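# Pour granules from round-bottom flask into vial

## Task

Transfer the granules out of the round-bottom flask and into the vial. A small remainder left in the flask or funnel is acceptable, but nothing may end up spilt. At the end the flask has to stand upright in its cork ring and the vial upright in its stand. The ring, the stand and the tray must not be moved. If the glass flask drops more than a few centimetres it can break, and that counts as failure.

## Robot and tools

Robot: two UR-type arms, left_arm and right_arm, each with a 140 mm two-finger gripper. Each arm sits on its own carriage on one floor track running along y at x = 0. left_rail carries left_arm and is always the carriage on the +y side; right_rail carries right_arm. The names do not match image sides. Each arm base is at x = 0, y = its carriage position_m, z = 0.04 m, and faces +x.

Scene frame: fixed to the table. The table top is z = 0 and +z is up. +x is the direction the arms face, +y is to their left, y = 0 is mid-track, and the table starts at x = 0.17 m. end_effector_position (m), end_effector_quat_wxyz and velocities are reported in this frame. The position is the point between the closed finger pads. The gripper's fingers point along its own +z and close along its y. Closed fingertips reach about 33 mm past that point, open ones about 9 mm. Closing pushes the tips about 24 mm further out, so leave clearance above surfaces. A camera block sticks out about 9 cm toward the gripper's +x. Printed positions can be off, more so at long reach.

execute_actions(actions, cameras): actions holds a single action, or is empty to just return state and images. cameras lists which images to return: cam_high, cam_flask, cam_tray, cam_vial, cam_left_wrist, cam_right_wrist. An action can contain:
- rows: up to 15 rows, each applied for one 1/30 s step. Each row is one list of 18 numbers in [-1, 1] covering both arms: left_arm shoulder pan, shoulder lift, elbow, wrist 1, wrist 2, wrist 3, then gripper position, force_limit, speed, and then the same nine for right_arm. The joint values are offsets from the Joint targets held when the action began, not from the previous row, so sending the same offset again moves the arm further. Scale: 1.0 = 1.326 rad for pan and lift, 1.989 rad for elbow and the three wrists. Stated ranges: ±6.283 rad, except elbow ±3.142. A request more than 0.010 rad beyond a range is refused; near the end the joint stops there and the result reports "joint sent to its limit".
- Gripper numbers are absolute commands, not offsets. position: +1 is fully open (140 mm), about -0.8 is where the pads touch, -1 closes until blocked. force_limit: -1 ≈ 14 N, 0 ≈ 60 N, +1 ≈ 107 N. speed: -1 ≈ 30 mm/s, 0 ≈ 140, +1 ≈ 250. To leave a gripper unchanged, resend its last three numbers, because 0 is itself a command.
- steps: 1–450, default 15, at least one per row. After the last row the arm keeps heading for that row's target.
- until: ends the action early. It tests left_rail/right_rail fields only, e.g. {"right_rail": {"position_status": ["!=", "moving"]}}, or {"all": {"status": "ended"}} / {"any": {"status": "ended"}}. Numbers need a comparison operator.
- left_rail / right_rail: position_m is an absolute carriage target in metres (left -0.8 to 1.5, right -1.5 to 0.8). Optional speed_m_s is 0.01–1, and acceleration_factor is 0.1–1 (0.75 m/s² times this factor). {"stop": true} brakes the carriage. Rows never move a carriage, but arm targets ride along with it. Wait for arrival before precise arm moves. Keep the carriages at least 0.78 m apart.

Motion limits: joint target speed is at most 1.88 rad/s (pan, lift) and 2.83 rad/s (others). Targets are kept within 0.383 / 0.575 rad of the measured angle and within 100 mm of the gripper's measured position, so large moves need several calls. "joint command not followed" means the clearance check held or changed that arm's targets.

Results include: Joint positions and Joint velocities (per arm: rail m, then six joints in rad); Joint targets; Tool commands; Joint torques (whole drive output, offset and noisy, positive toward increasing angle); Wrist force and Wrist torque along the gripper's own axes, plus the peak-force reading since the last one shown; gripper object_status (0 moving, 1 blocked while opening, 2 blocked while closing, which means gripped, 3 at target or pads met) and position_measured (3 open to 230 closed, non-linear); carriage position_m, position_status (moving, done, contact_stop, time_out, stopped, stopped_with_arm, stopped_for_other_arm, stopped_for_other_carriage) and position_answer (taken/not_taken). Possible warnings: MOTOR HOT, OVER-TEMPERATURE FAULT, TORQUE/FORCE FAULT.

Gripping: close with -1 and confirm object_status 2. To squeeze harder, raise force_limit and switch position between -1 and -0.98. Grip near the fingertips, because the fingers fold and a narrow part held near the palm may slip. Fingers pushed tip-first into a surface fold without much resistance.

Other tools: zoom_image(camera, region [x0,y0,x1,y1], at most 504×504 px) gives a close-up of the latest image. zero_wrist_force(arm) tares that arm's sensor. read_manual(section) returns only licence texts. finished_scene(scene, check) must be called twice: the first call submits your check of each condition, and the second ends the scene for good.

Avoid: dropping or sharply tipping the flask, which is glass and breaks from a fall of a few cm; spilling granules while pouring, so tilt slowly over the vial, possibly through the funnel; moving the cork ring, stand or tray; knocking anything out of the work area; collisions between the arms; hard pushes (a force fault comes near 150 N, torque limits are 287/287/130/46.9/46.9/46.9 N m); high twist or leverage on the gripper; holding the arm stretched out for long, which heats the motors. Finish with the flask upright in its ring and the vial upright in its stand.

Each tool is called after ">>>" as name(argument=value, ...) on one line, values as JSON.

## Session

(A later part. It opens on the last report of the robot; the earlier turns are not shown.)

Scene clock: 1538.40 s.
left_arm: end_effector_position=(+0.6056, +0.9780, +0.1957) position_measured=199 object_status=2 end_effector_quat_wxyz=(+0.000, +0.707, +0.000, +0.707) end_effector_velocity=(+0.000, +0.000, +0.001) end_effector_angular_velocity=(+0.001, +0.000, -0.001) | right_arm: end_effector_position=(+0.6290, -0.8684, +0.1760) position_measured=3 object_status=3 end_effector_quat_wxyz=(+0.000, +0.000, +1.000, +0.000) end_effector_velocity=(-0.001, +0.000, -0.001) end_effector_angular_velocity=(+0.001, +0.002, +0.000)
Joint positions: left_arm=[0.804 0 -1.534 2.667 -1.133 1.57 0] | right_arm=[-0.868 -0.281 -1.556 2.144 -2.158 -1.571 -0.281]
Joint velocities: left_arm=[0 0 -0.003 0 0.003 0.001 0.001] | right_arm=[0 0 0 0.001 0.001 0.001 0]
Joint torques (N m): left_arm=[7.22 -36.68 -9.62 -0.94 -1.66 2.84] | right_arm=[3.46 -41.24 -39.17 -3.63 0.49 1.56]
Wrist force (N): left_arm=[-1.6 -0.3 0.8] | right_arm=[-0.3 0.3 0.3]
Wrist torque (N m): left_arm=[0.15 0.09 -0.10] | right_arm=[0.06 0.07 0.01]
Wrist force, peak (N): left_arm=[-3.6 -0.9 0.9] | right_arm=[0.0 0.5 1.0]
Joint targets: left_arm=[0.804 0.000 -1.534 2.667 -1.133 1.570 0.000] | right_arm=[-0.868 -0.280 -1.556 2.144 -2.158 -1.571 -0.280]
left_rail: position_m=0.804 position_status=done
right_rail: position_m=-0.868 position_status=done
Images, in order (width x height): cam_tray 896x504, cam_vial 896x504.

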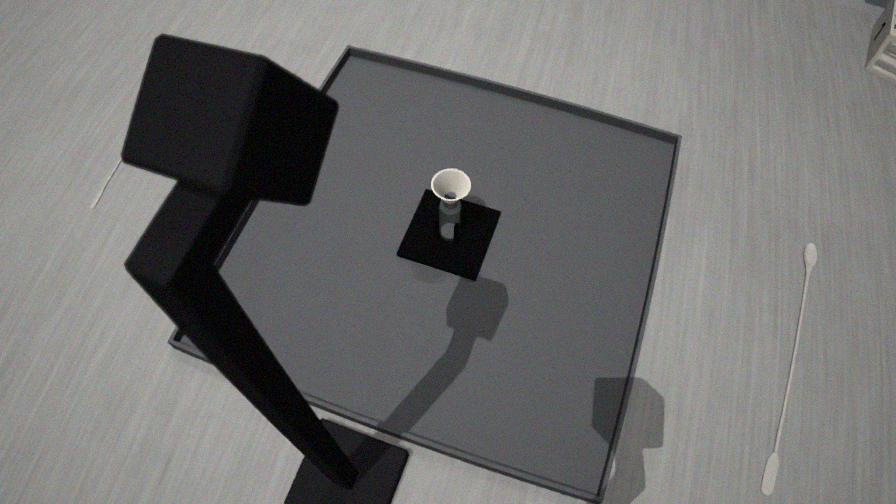

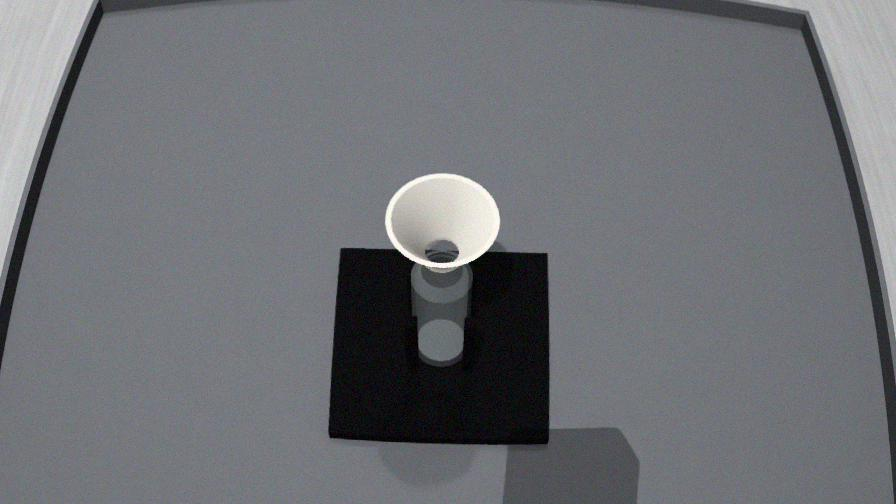

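>>> execute_actions(actions=[{"left_rail": {"position_m": 0.4}, "rows": [[0,-0.00048,0.00002,0.0003,0,0,-1,0,-1,0,0,0,0,0,0,1,1,1],[0,-0.00339,0.00012,0.00214,0,0,-1,0,-1,0,0,0,0,0,0,1,1,1],[0,-0.01023,0.00037,0.00645,0,0,-1,0,-1,0,0,0,0,0,0,1,1,1],[0,-0.02153,0.00077,0.01358,0,0,-1,0,-1,0,0,0,0,0,0,1,1,1],[0,-0.03707,0.00132,0.02339,0,0,-1,0,-1,0,0,0,0,0,0,1,1,1],[0,-0.05606,0.002,0.03537,0,0,-1,0,-1,0,0,0,0,0,0,1,1,1],[0,-0.07731,0.00276,0.04878,0,0,-1,0,-1,0,0,0,0,0,0,1,1,1],[0,-0.09931,0.00355,0.06266,0,0,-1,0,-1,0,0,0,0,0,0,1,1,1],[0,-0.12056,0.00431,0.07607,0,0,-1,0,-1,0,0,0,0,0,0,1,1,1],[0,-0.13955,0.00499,0.08805,0,0,-1,0,-1,0,0,0,0,0,0,1,1,1],[0,-0.15509,0.00554,0.09786,0,0,-1,0,-1,0,0,0,0,0,0,1,1,1],[0,-0.16639,0.00594,0.10499,0,0,-1,0,-1,0,0,0,0,0,0,1,1,1],[0,-0.17323,0.00619,0.1093,0,0,-1,0,-1,0,0,0,0,0,0,1,1,1],[0,-0.17614,0.00629,0.11114,0,0,-1,0,-1,0,0,0,0,0,0,1,1,1],[0,-0.17662,0.00631,0.11144,0,0,-1,0,-1,0,0,0,0,0,0,1,1,1]], "steps": 90, "until": {"any": {"status": "ended"}}}], cameras=["cam_high", "cam_tray", "cam_left_wrist"])

Scene clock: 1566.03 s.
left_arm: end_effector_position=(+0.5707, +0.5746, +0.2502) position_measured=199 object_status=2 end_effector_quat_wxyz=(+0.000, +0.707, +0.000, +0.707) end_effector_velocity=(+0.000, -0.002, +0.000) end_effector_angular_velocity=(-0.002, +0.000, +0.000) | right_arm: end_effector_position=(+0.6290, -0.8684, +0.1760) position_measured=3 object_status=3 end_effector_quat_wxyz=(+0.000, +0.000, +1.000, +0.000) end_effector_velocity=(-0.001, +0.001, -0.002) end_effector_angular_velocity=(+0.002, +0.002, +0.000)
Joint positions: left_arm=[0.4 0 -1.768 2.679 -0.911 1.57 0] | right_arm=[-0.868 -0.281 -1.556 2.144 -2.158 -1.571 -0.28]
Joint velocities: left_arm=[-0.002 0 0 0 0 0 -0.002] | right_arm=[0 0 0.002 0.001 0 0.002 0]
Joint torques (N m): left_arm=[7.09 -25.19 -18.99 -1.63 -1.52 2.44] | right_arm=[3.91 -44.76 -39.59 -3.56 -0.17 2.47]
Wrist force (N): left_arm=[-1.6 -1.1 0.4] | right_arm=[-0.2 0.2 0.8]
Wrist torque (N m): left_arm=[-0.04 0.09 -0.04] | right_arm=[0.05 0.04 0.01]
Wrist force, peak (N): left_arm=[-3.1 -2.1 1.8] | right_arm=[-0.4 0.3 1.0]
Joint targets: left_arm=[0.400 0.000 -1.768 2.679 -0.911 1.570 0.000] | right_arm=[-0.868 -0.280 -1.556 2.144 -2.158 -1.571 -0.280]
left_rail: position_m=0.400 position_status=done
right_rail: position_m=-0.868 position_status=done
Images, in order (width x height): cam_high 896x504, cam_tray 896x504, cam_left_wrist 896x504.

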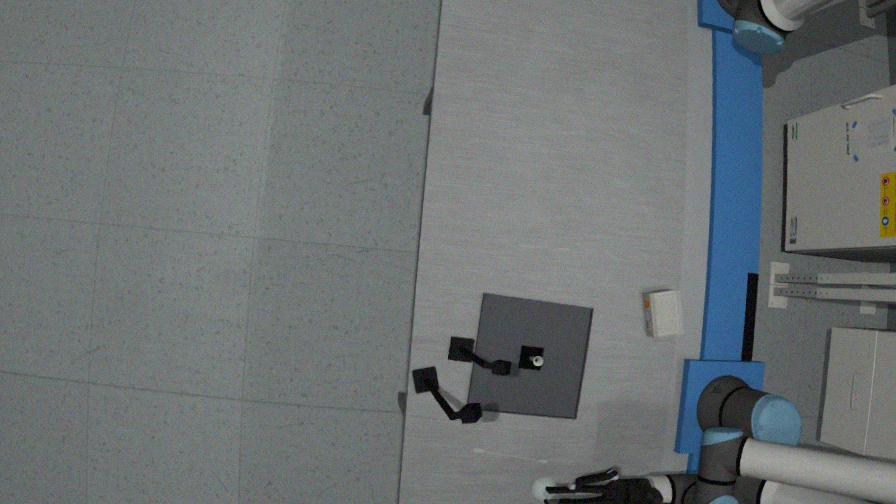

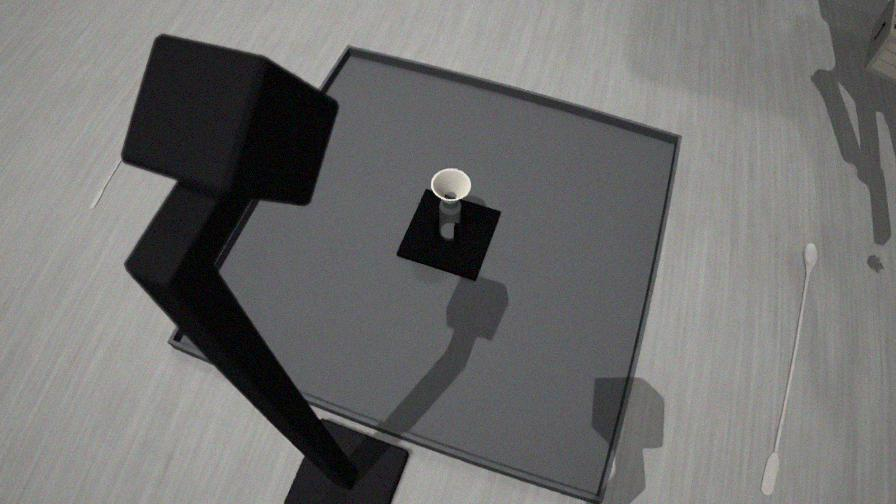

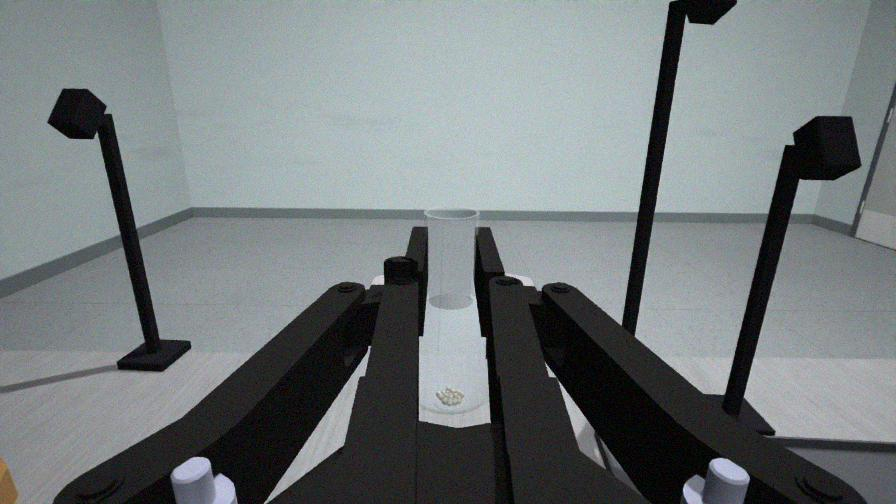

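>>> execute_actions(actions=[], cameras=["cam_high", "cam_vial", "cam_left_wrist"])

Scene clock: 1600.80 s.
left_arm: end_effector_position=(+0.5707, +0.5744, +0.2502) position_measured=199 object_status=2 end_effector_quat_wxyz=(+0.000, +0.707, +0.000, +0.707) end_effector_velocity=(+0.000, +0.000, +0.000) end_effector_angular_velocity=(+0.000, +0.001, +0.001) | right_arm: end_effector_position=(+0.6290, -0.8684, +0.1760) position_measured=3 object_status=3 end_effector_quat_wxyz=(+0.000, +0.000, +1.000, +0.000) end_effector_velocity=(+0.000, -0.001, +0.000) end_effector_angular_velocity=(+0.000, +0.000, -0.002)
Joint positions: left_arm=[0.4 0 -1.768 2.679 -0.911 1.57 0] | right_arm=[-0.868 -0.281 -1.556 2.144 -2.158 -1.571 -0.281]
Joint velocities: left_arm=[0 0 0 0 0.001 -0.001 0] | right_arm=[0 -0.002 0 0 0 0 0]
Joint torques (N m): left_arm=[8.07 -26.83 -25.6 -2.61 -1.64 2.59] | right_arm=[2.36 -42.77 -39.85 -3.48 -0.07 1.96]
Wrist force (N): left_arm=[-1.3 -0.6 0.4] | right_arm=[-0.1 0.6 0.4]
Wrist torque (N m): left_arm=[0.08 0.03 -0.04] | right_arm=[0.13 0.02 0.00]
Wrist force, peak (N): left_arm=[-1.9 -1.1 1.0] | right_arm=[-0.3 0.2 1.0]
Joint targets: left_arm=[0.400 0.000 -1.768 2.679 -0.911 1.570 0.000] | right_arm=[-0.868 -0.280 -1.556 2.144 -2.158 -1.571 -0.280]
Tool commands: left_gripper/position=-1.0 left_gripper/force_limit=+0.0 left_gripper/speed=-1.0 right_gripper/position=+1.0 right_gripper/force_limit=+1.0 right_gripper/speed=+1.0
left_rail: position_m=0.400 position_status=done
right_rail: position_m=-0.868 position_status=done
Images, in order (width x height): cam_high 896x504, cam_vial 896x504, cam_left_wrist 896x504.

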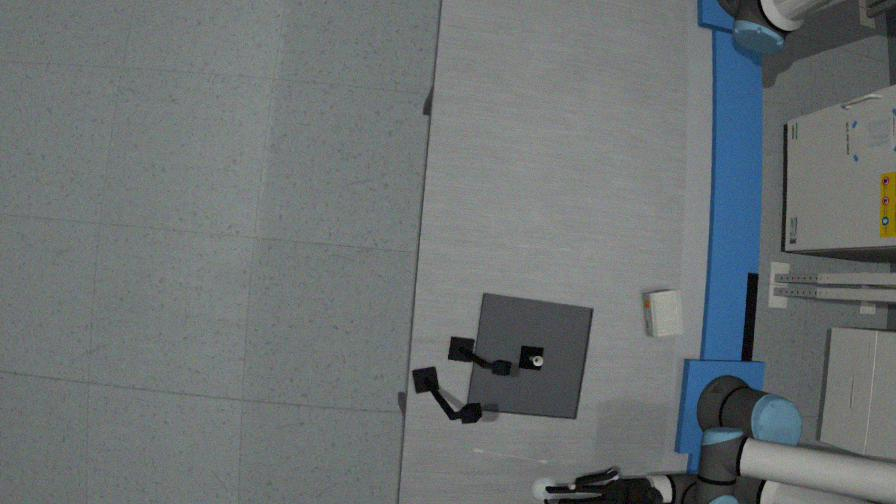

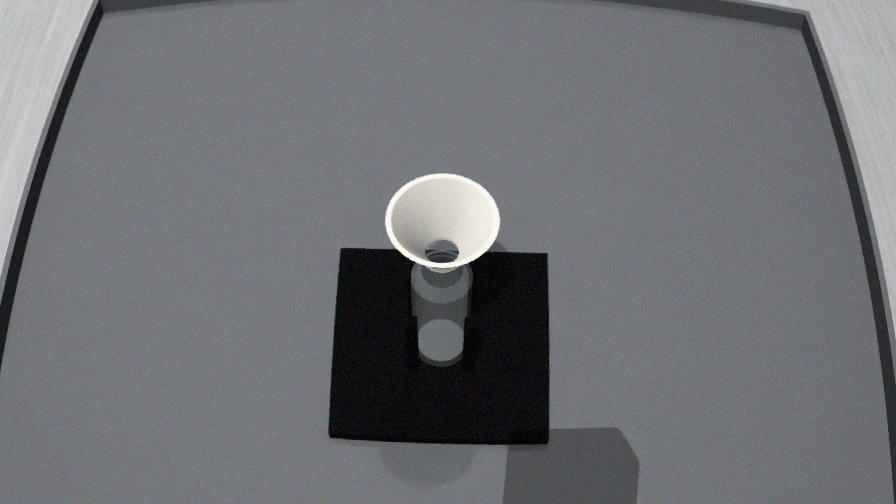

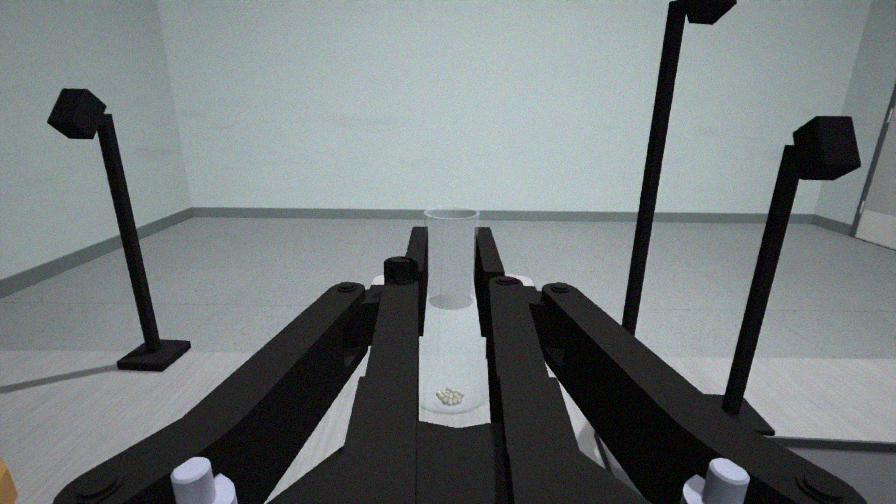

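>>> execute_actions(actions=[{"left_rail": {"position_m": 0.20}, "steps": 90, "until": {"left_rail": {"position_status": ["!=", "moving"]}}}], cameras=["cam_high", "cam_vial", "cam_tray", "cam_left_wrist"])

Scene clock: 1615.40 s.
left_arm: end_effector_position=(+0.5707, +0.3746, +0.2502) position_measured=199 object_status=2 end_effector_quat_wxyz=(+0.000, +0.707, +0.000, +0.707) end_effector_velocity=(+0.000, -0.002, +0.000) end_effector_angular_velocity=(-0.002, +0.000, -0.001) | right_arm: end_effector_position=(+0.6290, -0.8684, +0.1760) position_measured=3 object_status=3 end_effector_quat_wxyz=(+0.000, +0.000, +1.000, +0.000) end_effector_velocity=(-0.001, +0.000, +0.000) end_effector_angular_velocity=(-0.001, +0.000, +0.001)
Joint positions: left_arm=[0.2 0 -1.768 2.679 -0.911 1.57 0] | right_arm=[-0.868 -0.281 -1.556 2.144 -2.158 -1.571 -0.281]
Joint velocities: left_arm=[-0.001 0 0 0 0 0.001 -0.002] | right_arm=[0 0.001 -0.002 0.002 0 -0.001 0]
Joint torques (N m): left_arm=[7.22 -25.06 -34.78 -4.37 -1.61 2.69] | right_arm=[3.18 -41.89 -40.5 -3.33 -0.07 1.76]
Wrist force (N): left_arm=[-1.6 -0.9 0.5] | right_arm=[-0.2 0.3 0.7]
Wrist torque (N m): left_arm=[0.00 0.10 -0.04] | right_arm=[0.07 0.04 0.01]
Wrist force, peak (N): left_arm=[-1.9 -2.6 0.5] | right_arm=[-0.1 0.6 0.9]
Joint targets: left_arm=[0.200 0.000 -1.768 2.679 -0.911 1.570 0.000] | right_arm=[-0.868 -0.280 -1.556 2.144 -2.158 -1.571 -0.280]
Tool commands: left_gripper/position=-1.0 left_gripper/force_limit=+0.0 left_gripper/speed=-1.0 right_gripper/position=+1.0 right_gripper/force_limit=+1.0 right_gripper/speed=+1.0
left_rail: position_m=0.200 position_status=done
right_rail: position_m=-0.868 position_status=done
Images, in order (width x height): cam_high 896x504, cam_tray 896x504, cam_vial 896x504, cam_left_wrist 896x504.

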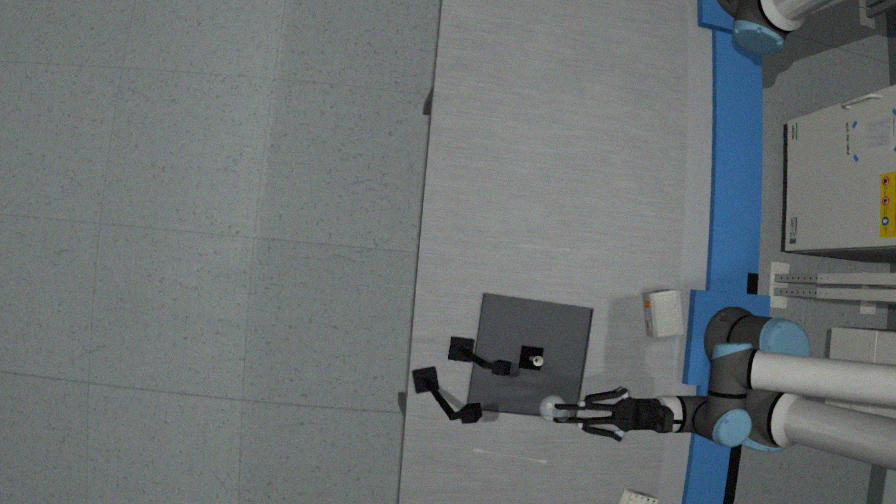

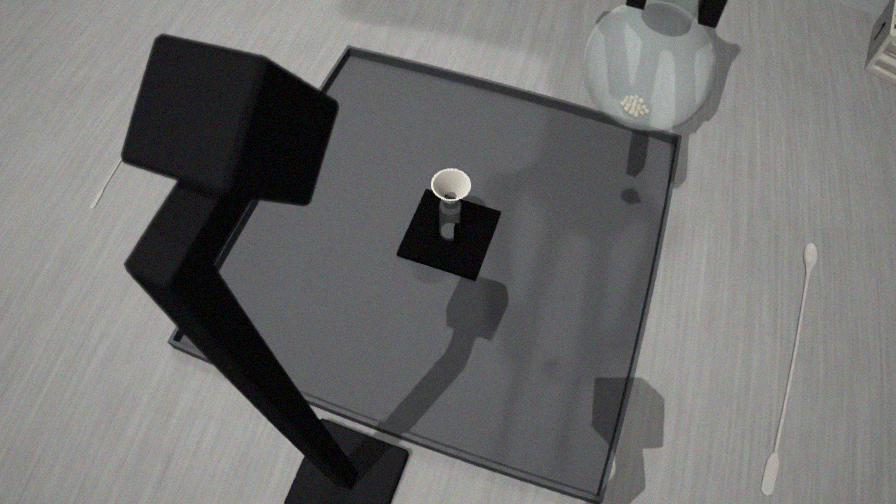

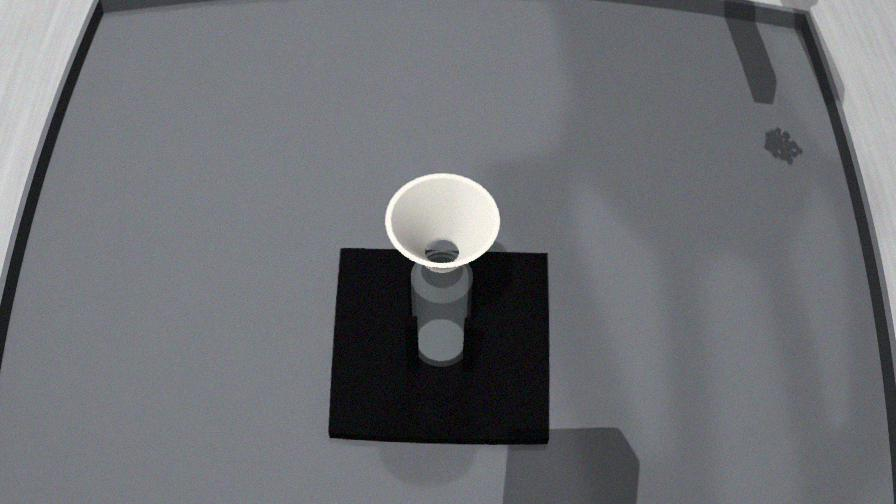

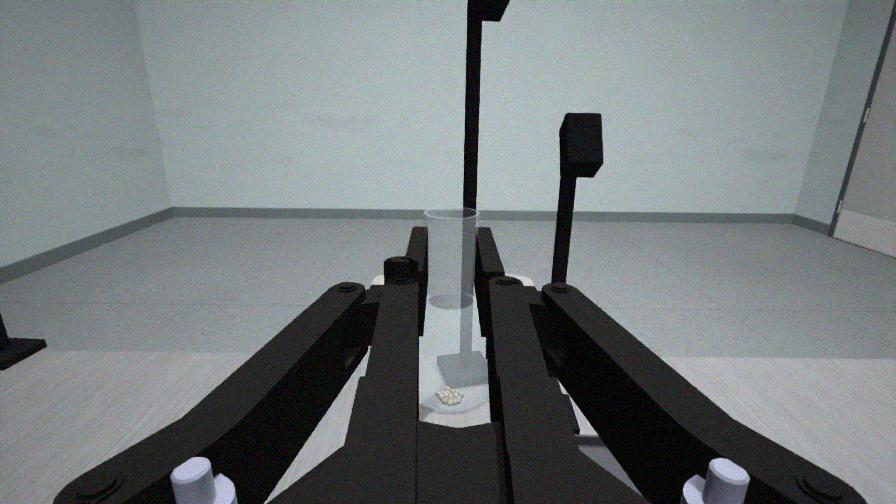

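>>> zoom_image(camera="cam_high", region=[440, 270, 760, 450])

>>> zoom_image(camera="cam_high", region=[620, 270, 720, 350])

Scaled by 1.575 from the camera's 896x504 image, which has a finer 1280x720 frame.

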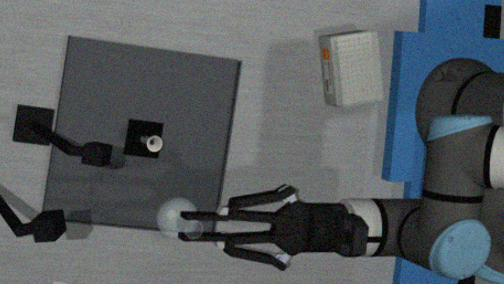

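Scaled by 5.040 from the camera's 896x504 image, which has a finer 1280x720 frame.

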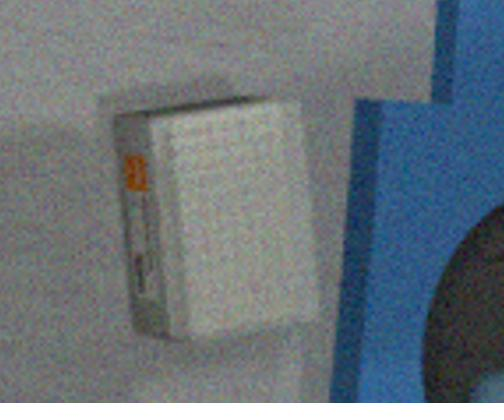

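>>> zoom_image(camera="cam_vial", region=[300, 160, 600, 460])

>>> zoom_image(camera="cam_tray", region=[380, 150, 540, 310])

Scaled by 1.680 from the camera's 896x504 image, which has a finer 1280x720 frame.

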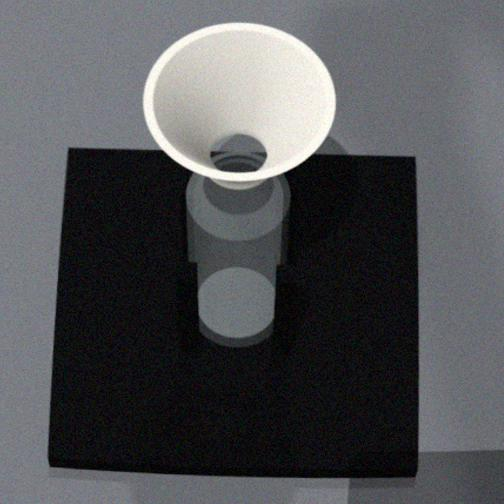

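Scaled by 3.150 from the camera's 896x504 image, which has a finer 1280x720 frame.

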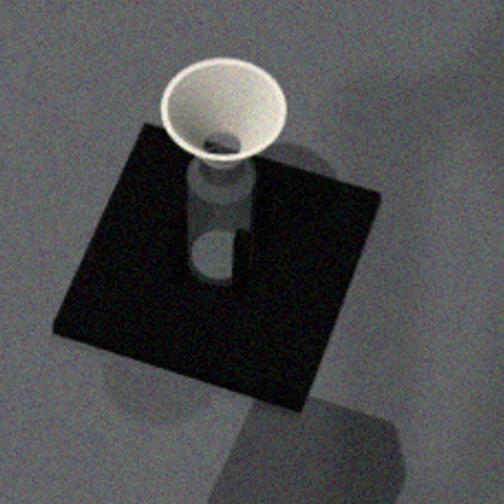

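>>> execute_actions(actions=[{"left_rail": {"position_m": 0.1126}, "rows": [[0,0,0,0,0,0.000814,-1,0,-1,0,0,0,0,0,0,1,1,1],[0,0,0,0,0,0.005792,-1,0,-1,0,0,0,0,0,0,1,1,1],[0,0,0,0,0,0.017466,-1,0,-1,0,0,0,0,0,0,1,1,1],[0,0,0,0,0,0.036772,-1,0,-1,0,0,0,0,0,0,1,1,1],[0,0,0,0,0,0.063318,-1,0,-1,0,0,0,0,0,0,1,1,1],[0,0,0,0,0,0.095747,-1,0,-1,0,0,0,0,0,0,1,1,1],[0,0,0,0,0,0.132036,-1,0,-1,0,0,0,0,0,0,1,1,1],[0,0,0,0,0,0.169623,-1,0,-1,0,0,0,0,0,0,1,1,1],[0,0,0,0,0,0.205912,-1,0,-1,0,0,0,0,0,0,1,1,1],[0,0,0,0,0,0.238341,-1,0,-1,0,0,0,0,0,0,1,1,1],[0,0,0,0,0,0.264887,-1,0,-1,0,0,0,0,0,0,1,1,1],[0,0,0,0,0,0.284193,-1,0,-1,0,0,0,0,0,0,1,1,1],[0,0,0,0,0,0.295867,-1,0,-1,0,0,0,0,0,0,1,1,1],[0,0,0,0,0,0.300845,-1,0,-1,0,0,0,0,0,0,1,1,1],[0,0,0,0,0,0.301659,-1,0,-1,0,0,0,0,0,0,1,1,1]], "steps": 60, "until": {"left_rail": {"position_status": ["!=", "moving"]}}}], cameras=["cam_vial", "cam_left_wrist"])

Scene clock: 1829.60 s.
left_arm: end_effector_position=(+0.5707, +0.2870, +0.2503) position_measured=199 object_status=2 end_effector_quat_wxyz=(-0.209, +0.676, -0.208, +0.676) end_effector_velocity=(+0.000, +0.000, -0.001) end_effector_angular_velocity=(+0.000, +0.001, +0.000) | right_arm: end_effector_position=(+0.6290, -0.8684, +0.1760) position_measured=3 object_status=3 end_effector_quat_wxyz=(+0.000, +0.000, +1.000, +0.000) end_effector_velocity=(+0.000, +0.000, +0.000) end_effector_angular_velocity=(+0.000, +0.000, -0.001)
Joint positions: left_arm=[0.113 0 -1.768 2.679 -0.911 1.57 0.599] | right_arm=[-0.868 -0.281 -1.556 2.144 -2.158 -1.571 -0.28]
Joint velocities: left_arm=[0 0 0 0.001 0 0.001 0] | right_arm=[0 -0.001 -0.001 0 0 0 0]
Joint torques (N m): left_arm=[7.82 -17.52 -32.5 -4.74 -1.13 3.28] | right_arm=[2.08 -43.78 -38.34 -3.34 -0.93 2.72]
Wrist force (N): left_arm=[-1.7 -0.7 0.2] | right_arm=[-0.4 0.4 0.6]
Wrist torque (N m): left_arm=[-0.06 0.06 -0.04] | right_arm=[0.10 0.08 0.00]
Wrist force, peak (N): left_arm=[-1.5 -2.8 0.6] | right_arm=[0.2 0.2 1.2]
Joint targets: left_arm=[0.113 0.000 -1.768 2.679 -0.911 1.570 0.600] | right_arm=[-0.868 -0.280 -1.556 2.144 -2.158 -1.571 -0.280]
left_rail: position_m=0.113 position_status=done
right_rail: position_m=-0.868 position_status=done
Images, in order (width x height): cam_vial 896x504, cam_left_wrist 896x504.

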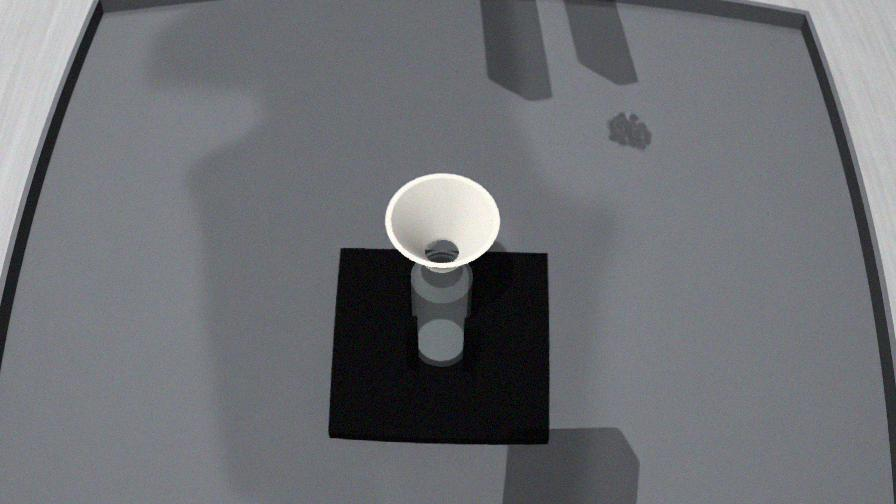

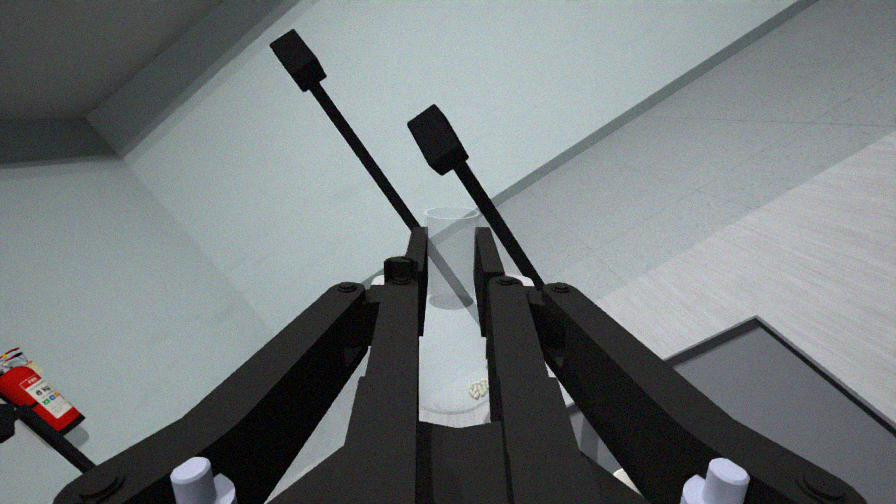

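>>> execute_actions(actions=[{"rows": [[0,0.000268,-0.000063,0.000089,0,0.000814,-1,0,-1,0,0,0,0,0,0,1,1,1],[0,0.001904,-0.000451,0.00063,0,0.005792,-1,0,-1,0,0,0,0,0,0,1,1,1],[0,0.005743,-0.001361,0.0019,0,0.017466,-1,0,-1,0,0,0,0,0,0,1,1,1],[0,0.012091,-0.002866,0.004,0,0.036772,-1,0,-1,0,0,0,0,0,0,1,1,1],[0,0.020819,-0.004935,0.006887,0,0.063318,-1,0,-1,0,0,0,0,0,0,1,1,1],[0,0.031481,-0.007463,0.010415,0,0.095747,-1,0,-1,0,0,0,0,0,0,1,1,1],[0,0.043413,-0.010292,0.014362,0,0.132036,-1,0,-1,0,0,0,0,0,0,1,1,1],[0,0.055772,-0.013221,0.01845,0,0.169623,-1,0,-1,0,0,0,0,0,0,1,1,1],[0,0.067704,-0.01605,0.022398,0,0.205912,-1,0,-1,0,0,0,0,0,0,1,1,1],[0,0.078366,-0.018578,0.025925,0,0.238341,-1,0,-1,0,0,0,0,0,0,1,1,1],[0,0.087094,-0.020647,0.028812,0,0.264887,-1,0,-1,0,0,0,0,0,0,1,1,1],[0,0.093442,-0.022152,0.030912,0,0.284193,-1,0,-1,0,0,0,0,0,0,1,1,1],[0,0.097281,-0.023062,0.032182,0,0.295867,-1,0,-1,0,0,0,0,0,0,1,1,1],[0,0.098917,-0.02345,0.032723,0,0.300845,-1,0,-1,0,0,0,0,0,0,1,1,1],[0,0.099185,-0.023513,0.032812,0,0.301659,-1,0,-1,0,0,0,0,0,0,1,1,1]], "steps": 20}], cameras=["cam_vial", "cam_left_wrist"])

Scene clock: 1847.77 s.
left_arm: end_effector_position=(+0.5893, +0.2870, +0.1833) position_measured=199 object_status=2 end_effector_quat_wxyz=(-0.368, +0.626, -0.428, +0.538) end_effector_velocity=(+0.000, +0.000, -0.001) end_effector_angular_velocity=(+0.003, +0.001, -0.001) | right_arm: end_effector_position=(+0.6290, -0.8684, +0.1760) position_measured=3 object_status=3 end_effector_quat_wxyz=(+0.000, +0.000, +1.000, +0.000) end_effector_velocity=(+0.000, +0.000, -0.001) end_effector_angular_velocity=(+0.001, +0.002, +0.000)
Joint positions: left_arm=[0.113 0 -1.637 2.632 -0.846 1.57 1.199] | right_arm=[-0.868 -0.281 -1.556 2.144 -2.158 -1.571 -0.281]
Joint velocities: left_arm=[0 0 0.001 0 0 0 0.003] | right_arm=[0 0 0.001 0.001 0 0 0]
Joint torques (N m): left_arm=[5.18 -10.32 -37.99 -0.44 -0.97 3.01] | right_arm=[4.02 -43.58 -39.52 -3.59 -0.48 2.61]
Wrist force (N): left_arm=[-1.1 -0.2 0.1] | right_arm=[-0.5 0.3 0.4]
Wrist torque (N m): left_arm=[-0.05 -0.08 -0.09] | right_arm=[0.07 0.11 0.01]
Wrist force, peak (N): left_arm=[-2.1 -1.4 0.5] | right_arm=[-0.1 0.5 1.0]
Joint targets: left_arm=[0.113 0.000 -1.637 2.632 -0.846 1.570 1.200] | right_arm=[-0.868 -0.280 -1.556 2.144 -2.158 -1.571 -0.280]
left_rail: position_m=0.113 position_status=done
right_rail: position_m=-0.868 position_status=done
Images, in order (width x height): cam_vial 896x504, cam_left_wrist 896x504.

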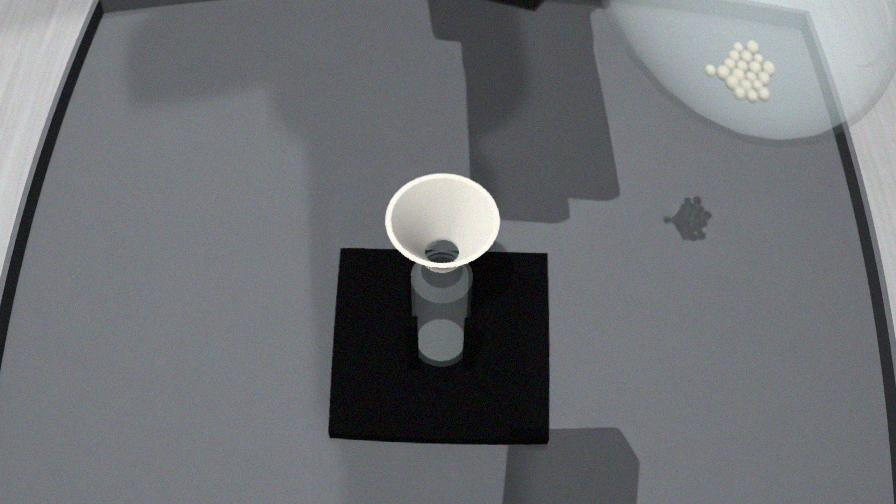

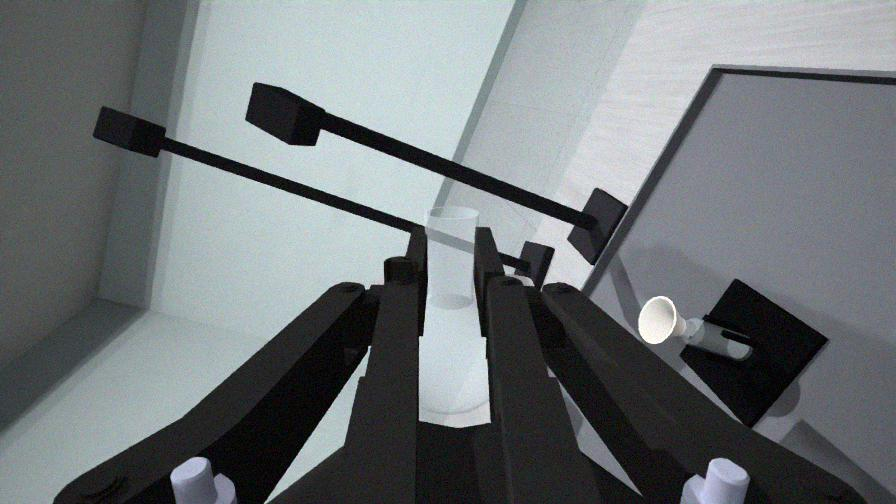

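>>> zoom_image(camera="cam_left_wrist", region=[590, 250, 850, 450])

>>> zoom_image(camera="cam_left_wrist", region=[370, 180, 530, 300])

Scaled by 1.938 from the camera's 896x504 image, which has a finer 1280x720 frame.

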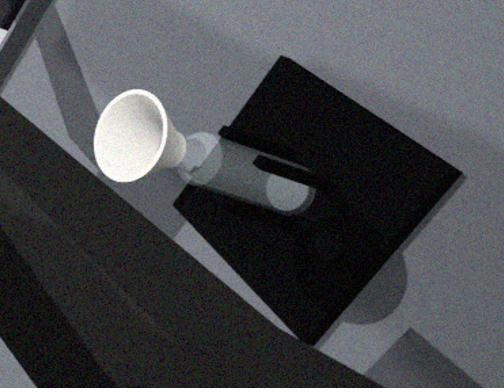

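Scaled by 3.150 from the camera's 896x504 image, which has a finer 1280x720 frame.

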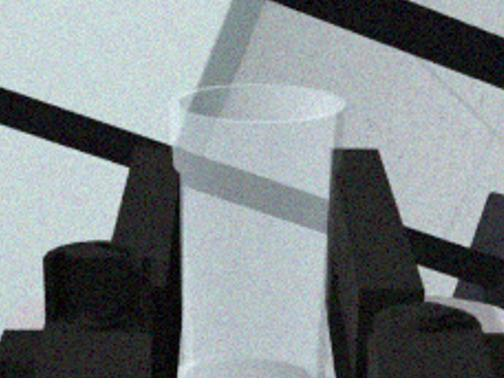

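>>> zoom_image(camera="cam_vial", region=[560, 0, 896, 200])

Scaled by 1.500 from the camera's 896x504 image, which has a finer 1280x720 frame.

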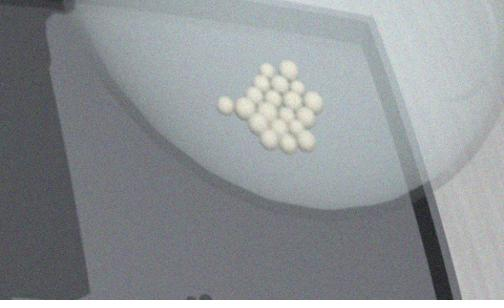

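>>> execute_actions(actions=[{"left_rail": {"position_m": 0.0826}, "steps": 60, "until": {"left_rail": {"position_status": ["!=", "moving"]}}}], cameras=["cam_vial", "cam_tray", "cam_left_wrist"])

Scene clock: 1924.13 s.
left_arm: end_effector_position=(+0.5893, +0.2570, +0.1832) position_measured=199 object_status=2 end_effector_quat_wxyz=(-0.368, +0.626, -0.428, +0.538) end_effector_velocity=(+0.000, +0.000, +0.000) end_effector_angular_velocity=(+0.001, +0.000, -0.001) | right_arm: end_effector_position=(+0.6290, -0.8684, +0.1760) position_measured=3 object_status=3 end_effector_quat_wxyz=(+0.000, +0.000, +1.000, +0.000) end_effector_velocity=(+0.000, +0.001, +0.000) end_effector_angular_velocity=(+0.000, +0.001, +0.001)
Joint positions: left_arm=[0.083 0 -1.637 2.632 -0.846 1.57 1.2] | right_arm=[-0.868 -0.281 -1.556 2.144 -2.158 -1.571 -0.28]
Joint velocities: left_arm=[0 0 0 0 -0.001 0.001 0.001] | right_arm=[0 0.001 0 0 0.001 0 0]
Joint torques (N m): left_arm=[7.47 -18.55 -24.06 -3.77 0.12 1.76] | right_arm=[0.48 -45.42 -39.87 -3.61 -0.67 2.55]
Wrist force (N): left_arm=[-1.1 -0.7 0.4] | right_arm=[-0.3 0.5 0.4]
Wrist torque (N m): left_arm=[-0.16 -0.07 -0.09] | right_arm=[0.12 0.06 0.00]
Wrist force, peak (N): left_arm=[-3.0 -1.0 -0.1] | right_arm=[-0.2 0.3 1.2]
Joint targets: left_arm=[0.083 0.000 -1.637 2.632 -0.846 1.570 1.200] | right_arm=[-0.868 -0.280 -1.556 2.144 -2.158 -1.571 -0.280]
Tool commands: left_gripper/position=-1.0 left_gripper/force_limit=+0.0 left_gripper/speed=-1.0 right_gripper/position=+1.0 right_gripper/force_limit=+1.0 right_gripper/speed=+1.0
left_rail: position_m=0.083 position_status=done
right_rail: position_m=-0.868 position_status=done
Images, in order (width x height): cam_tray 896x504, cam_vial 896x504, cam_left_wrist 896x504.

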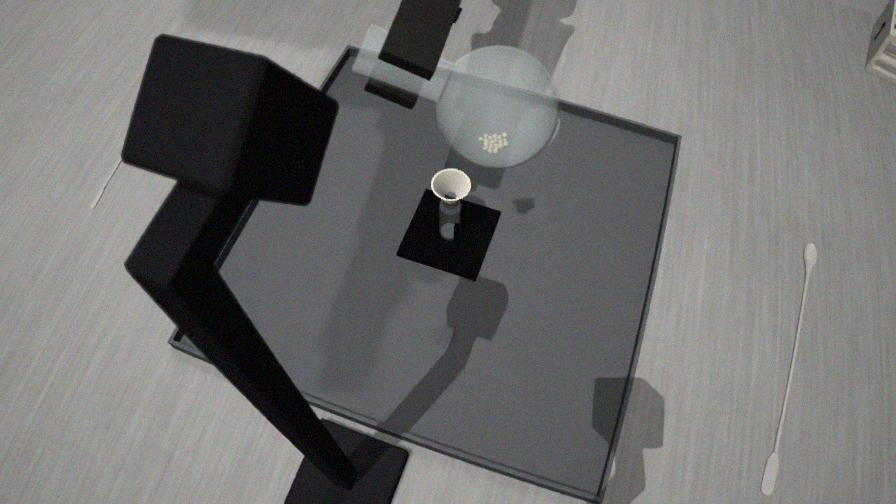

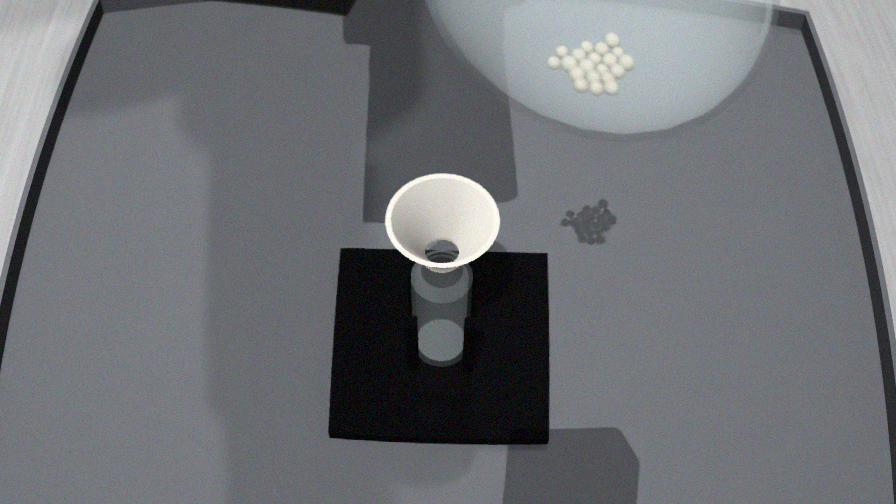

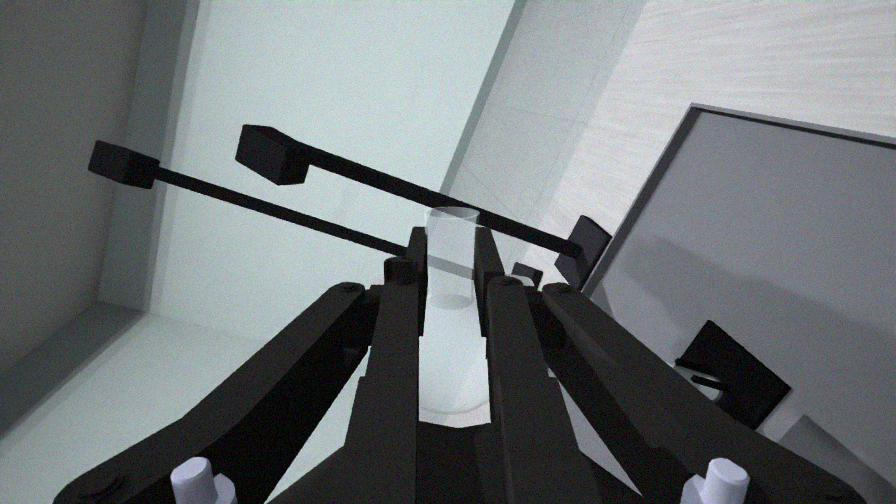

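>>> execute_actions(actions=[{"left_rail": {"position_m": 0.1186}, "rows": [[0,0.000353,0.000073,-0.000309,0,0.000977,-1,0,-1,0,0,0,0,0,0,1,1,1],[0,0.002511,0.00052,-0.002195,0,0.00695,-1,0,-1,0,0,0,0,0,0,1,1,1],[0,0.007573,0.001569,-0.006618,0,0.020959,-1,0,-1,0,0,0,0,0,0,1,1,1],[0,0.015945,0.003304,-0.013934,0,0.044127,-1,0,-1,0,0,0,0,0,0,1,1,1],[0,0.027456,0.00569,-0.023993,0,0.075982,-1,0,-1,0,0,0,0,0,0,1,1,1],[0,0.041517,0.008603,-0.036281,0,0.114896,-1,0,-1,0,0,0,0,0,0,1,1,1],[0,0.057252,0.011864,-0.050032,0,0.158443,-1,0,-1,0,0,0,0,0,0,1,1,1],[0,0.073551,0.015242,-0.064275,0,0.203548,-1,0,-1,0,0,0,0,0,0,1,1,1],[0,0.089286,0.018503,-0.078026,0,0.247095,-1,0,-1,0,0,0,0,0,0,1,1,1],[0,0.103347,0.021416,-0.090314,0,0.286009,-1,0,-1,0,0,0,0,0,0,1,1,1],[0,0.114858,0.023802,-0.100373,0,0.317864,-1,0,-1,0,0,0,0,0,0,1,1,1],[0,0.12323,0.025537,-0.107689,0,0.341032,-1,0,-1,0,0,0,0,0,0,1,1,1],[0,0.128292,0.026586,-0.112112,0,0.355041,-1,0,-1,0,0,0,0,0,0,1,1,1],[0,0.13045,0.027033,-0.113998,0,0.361014,-1,0,-1,0,0,0,0,0,0,1,1,1],[0,0.130803,0.027106,-0.114307,0,0.361991,-1,0,-1,0,0,0,0,0,0,1,1,1]], "steps": 20}], cameras=["cam_vial", "cam_tray", "cam_left_wrist"])

Scene clock: 2078.10 s.
left_arm: end_effector_position=(+0.5794, +0.2930, +0.1233) position_measured=199 object_status=2 end_effector_quat_wxyz=(+0.534, -0.435, +0.621, -0.374) end_effector_velocity=(+0.000, -0.001, +0.000) end_effector_angular_velocity=(+0.004, +0.000, -0.004) | right_arm: end_effector_position=(+0.6290, -0.8684, +0.1760) position_measured=3 object_status=3 end_effector_quat_wxyz=(+0.000, +0.000, +1.000, +0.000) end_effector_velocity=(+0.000, -0.001, +0.000) end_effector_angular_velocity=(+0.000, +0.000, -0.002)
Joint positions: left_arm=[0.119 0 -1.464 2.686 -1.073 1.57 1.919] | right_arm=[-0.868 -0.281 -1.556 2.144 -2.158 -1.571 -0.281]
Joint velocities: left_arm=[0 -0.001 0.001 0 -0.001 0.002 0.004] | right_arm=[0 -0.001 0 0 0 0 0]
Joint torques (N m): left_arm=[6.42 -18.23 -5.45 -4.51 -0.08 2.36] | right_arm=[3.23 -43.18 -38.27 -3.6 -0.83 1.94]
Wrist force (N): left_arm=[-0.3 -0.3 -0.4] | right_arm=[-0.1 0.2 0.7]
Wrist torque (N m): left_arm=[-0.13 -0.25 -0.10] | right_arm=[0.05 0.02 0.01]
Wrist force, peak (N): left_arm=[-3.1 -1.3 -0.2] | right_arm=[-0.2 0.4 1.1]
Joint targets: left_arm=[0.119 0.000 -1.464 2.686 -1.073 1.570 1.919] | right_arm=[-0.868 -0.280 -1.556 2.144 -2.158 -1.571 -0.280]
left_rail: position_m=0.119 position_status=done
right_rail: position_m=-0.868 position_status=done
Images, in order (width x height): cam_tray 896x504, cam_vial 896x504, cam_left_wrist 896x504.

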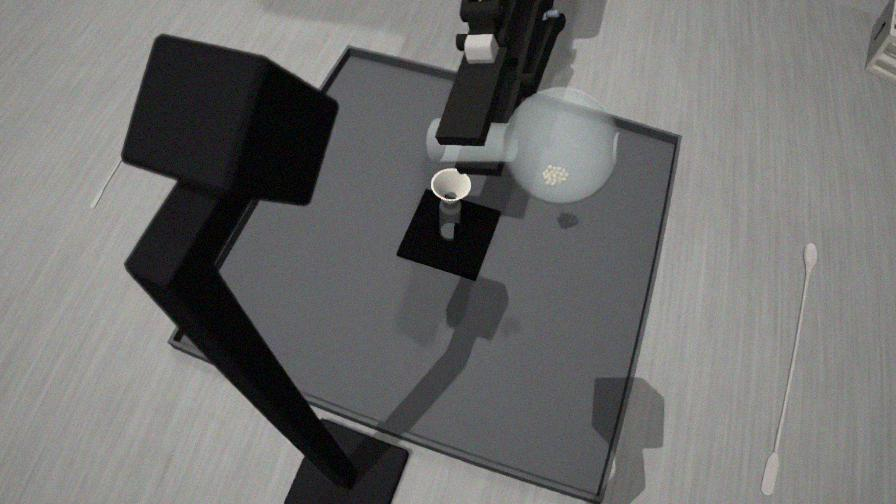

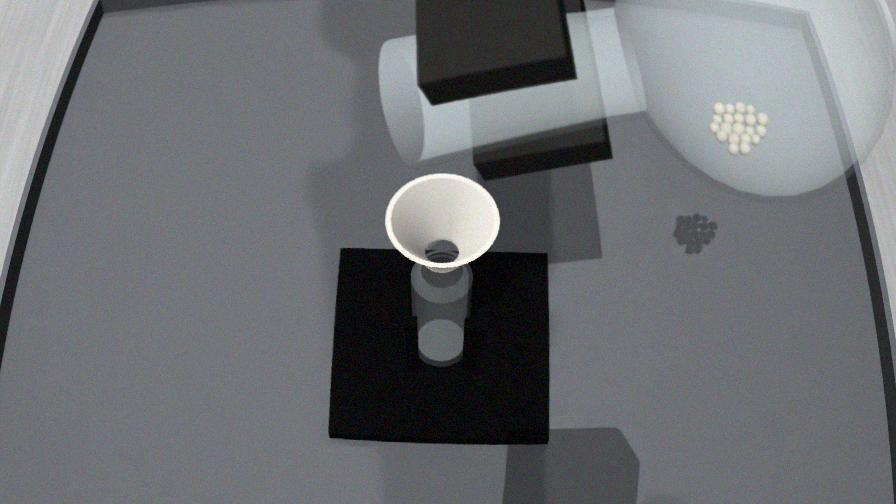

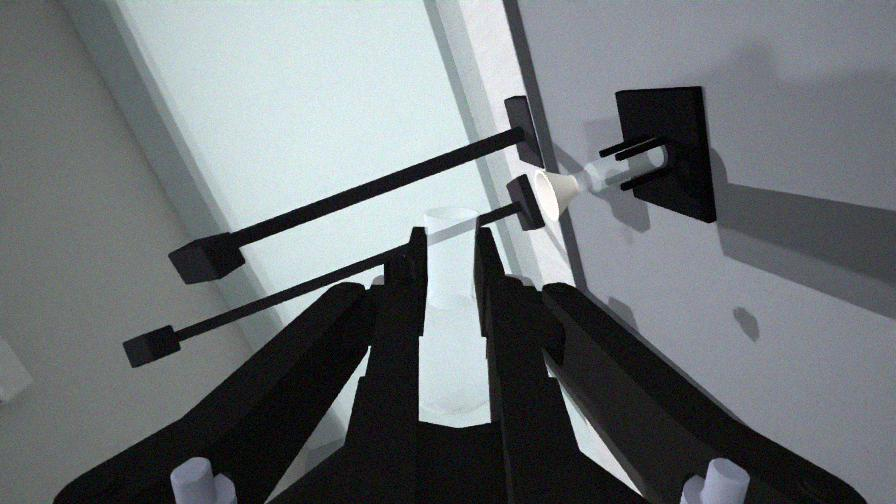

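>>> zoom_image(camera="cam_vial", region=[340, 0, 660, 300])

>>> zoom_image(camera="cam_tray", region=[380, 60, 640, 300])

>>> zoom_image(camera="cam_left_wrist", region=[480, 70, 740, 240])

Scaled by 1.575 from the camera's 896x504 image, which has a finer 1280x720 frame.

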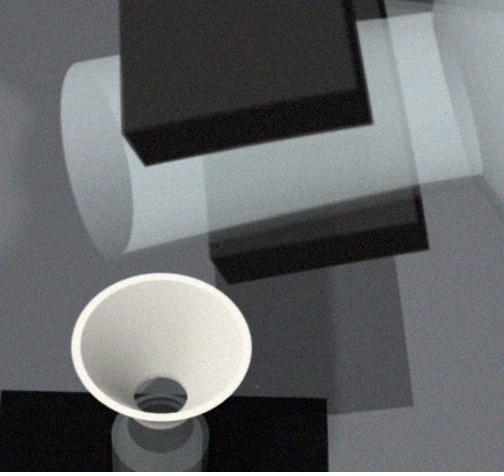

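Scaled by 1.938 from the camera's 896x504 image, which has a finer 1280x720 frame.

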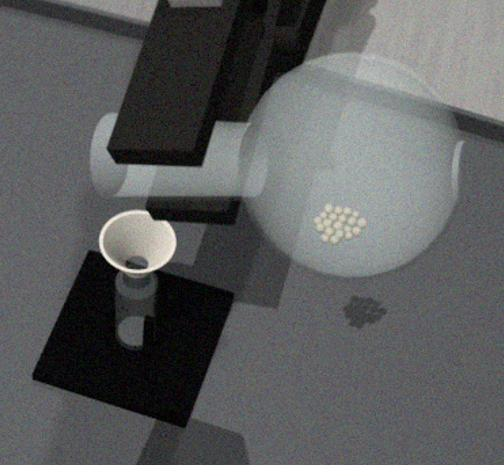

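Scaled by 1.938 from the camera's 896x504 image, which has a finer 1280x720 frame.

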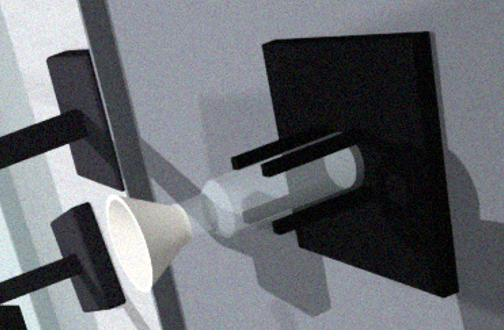

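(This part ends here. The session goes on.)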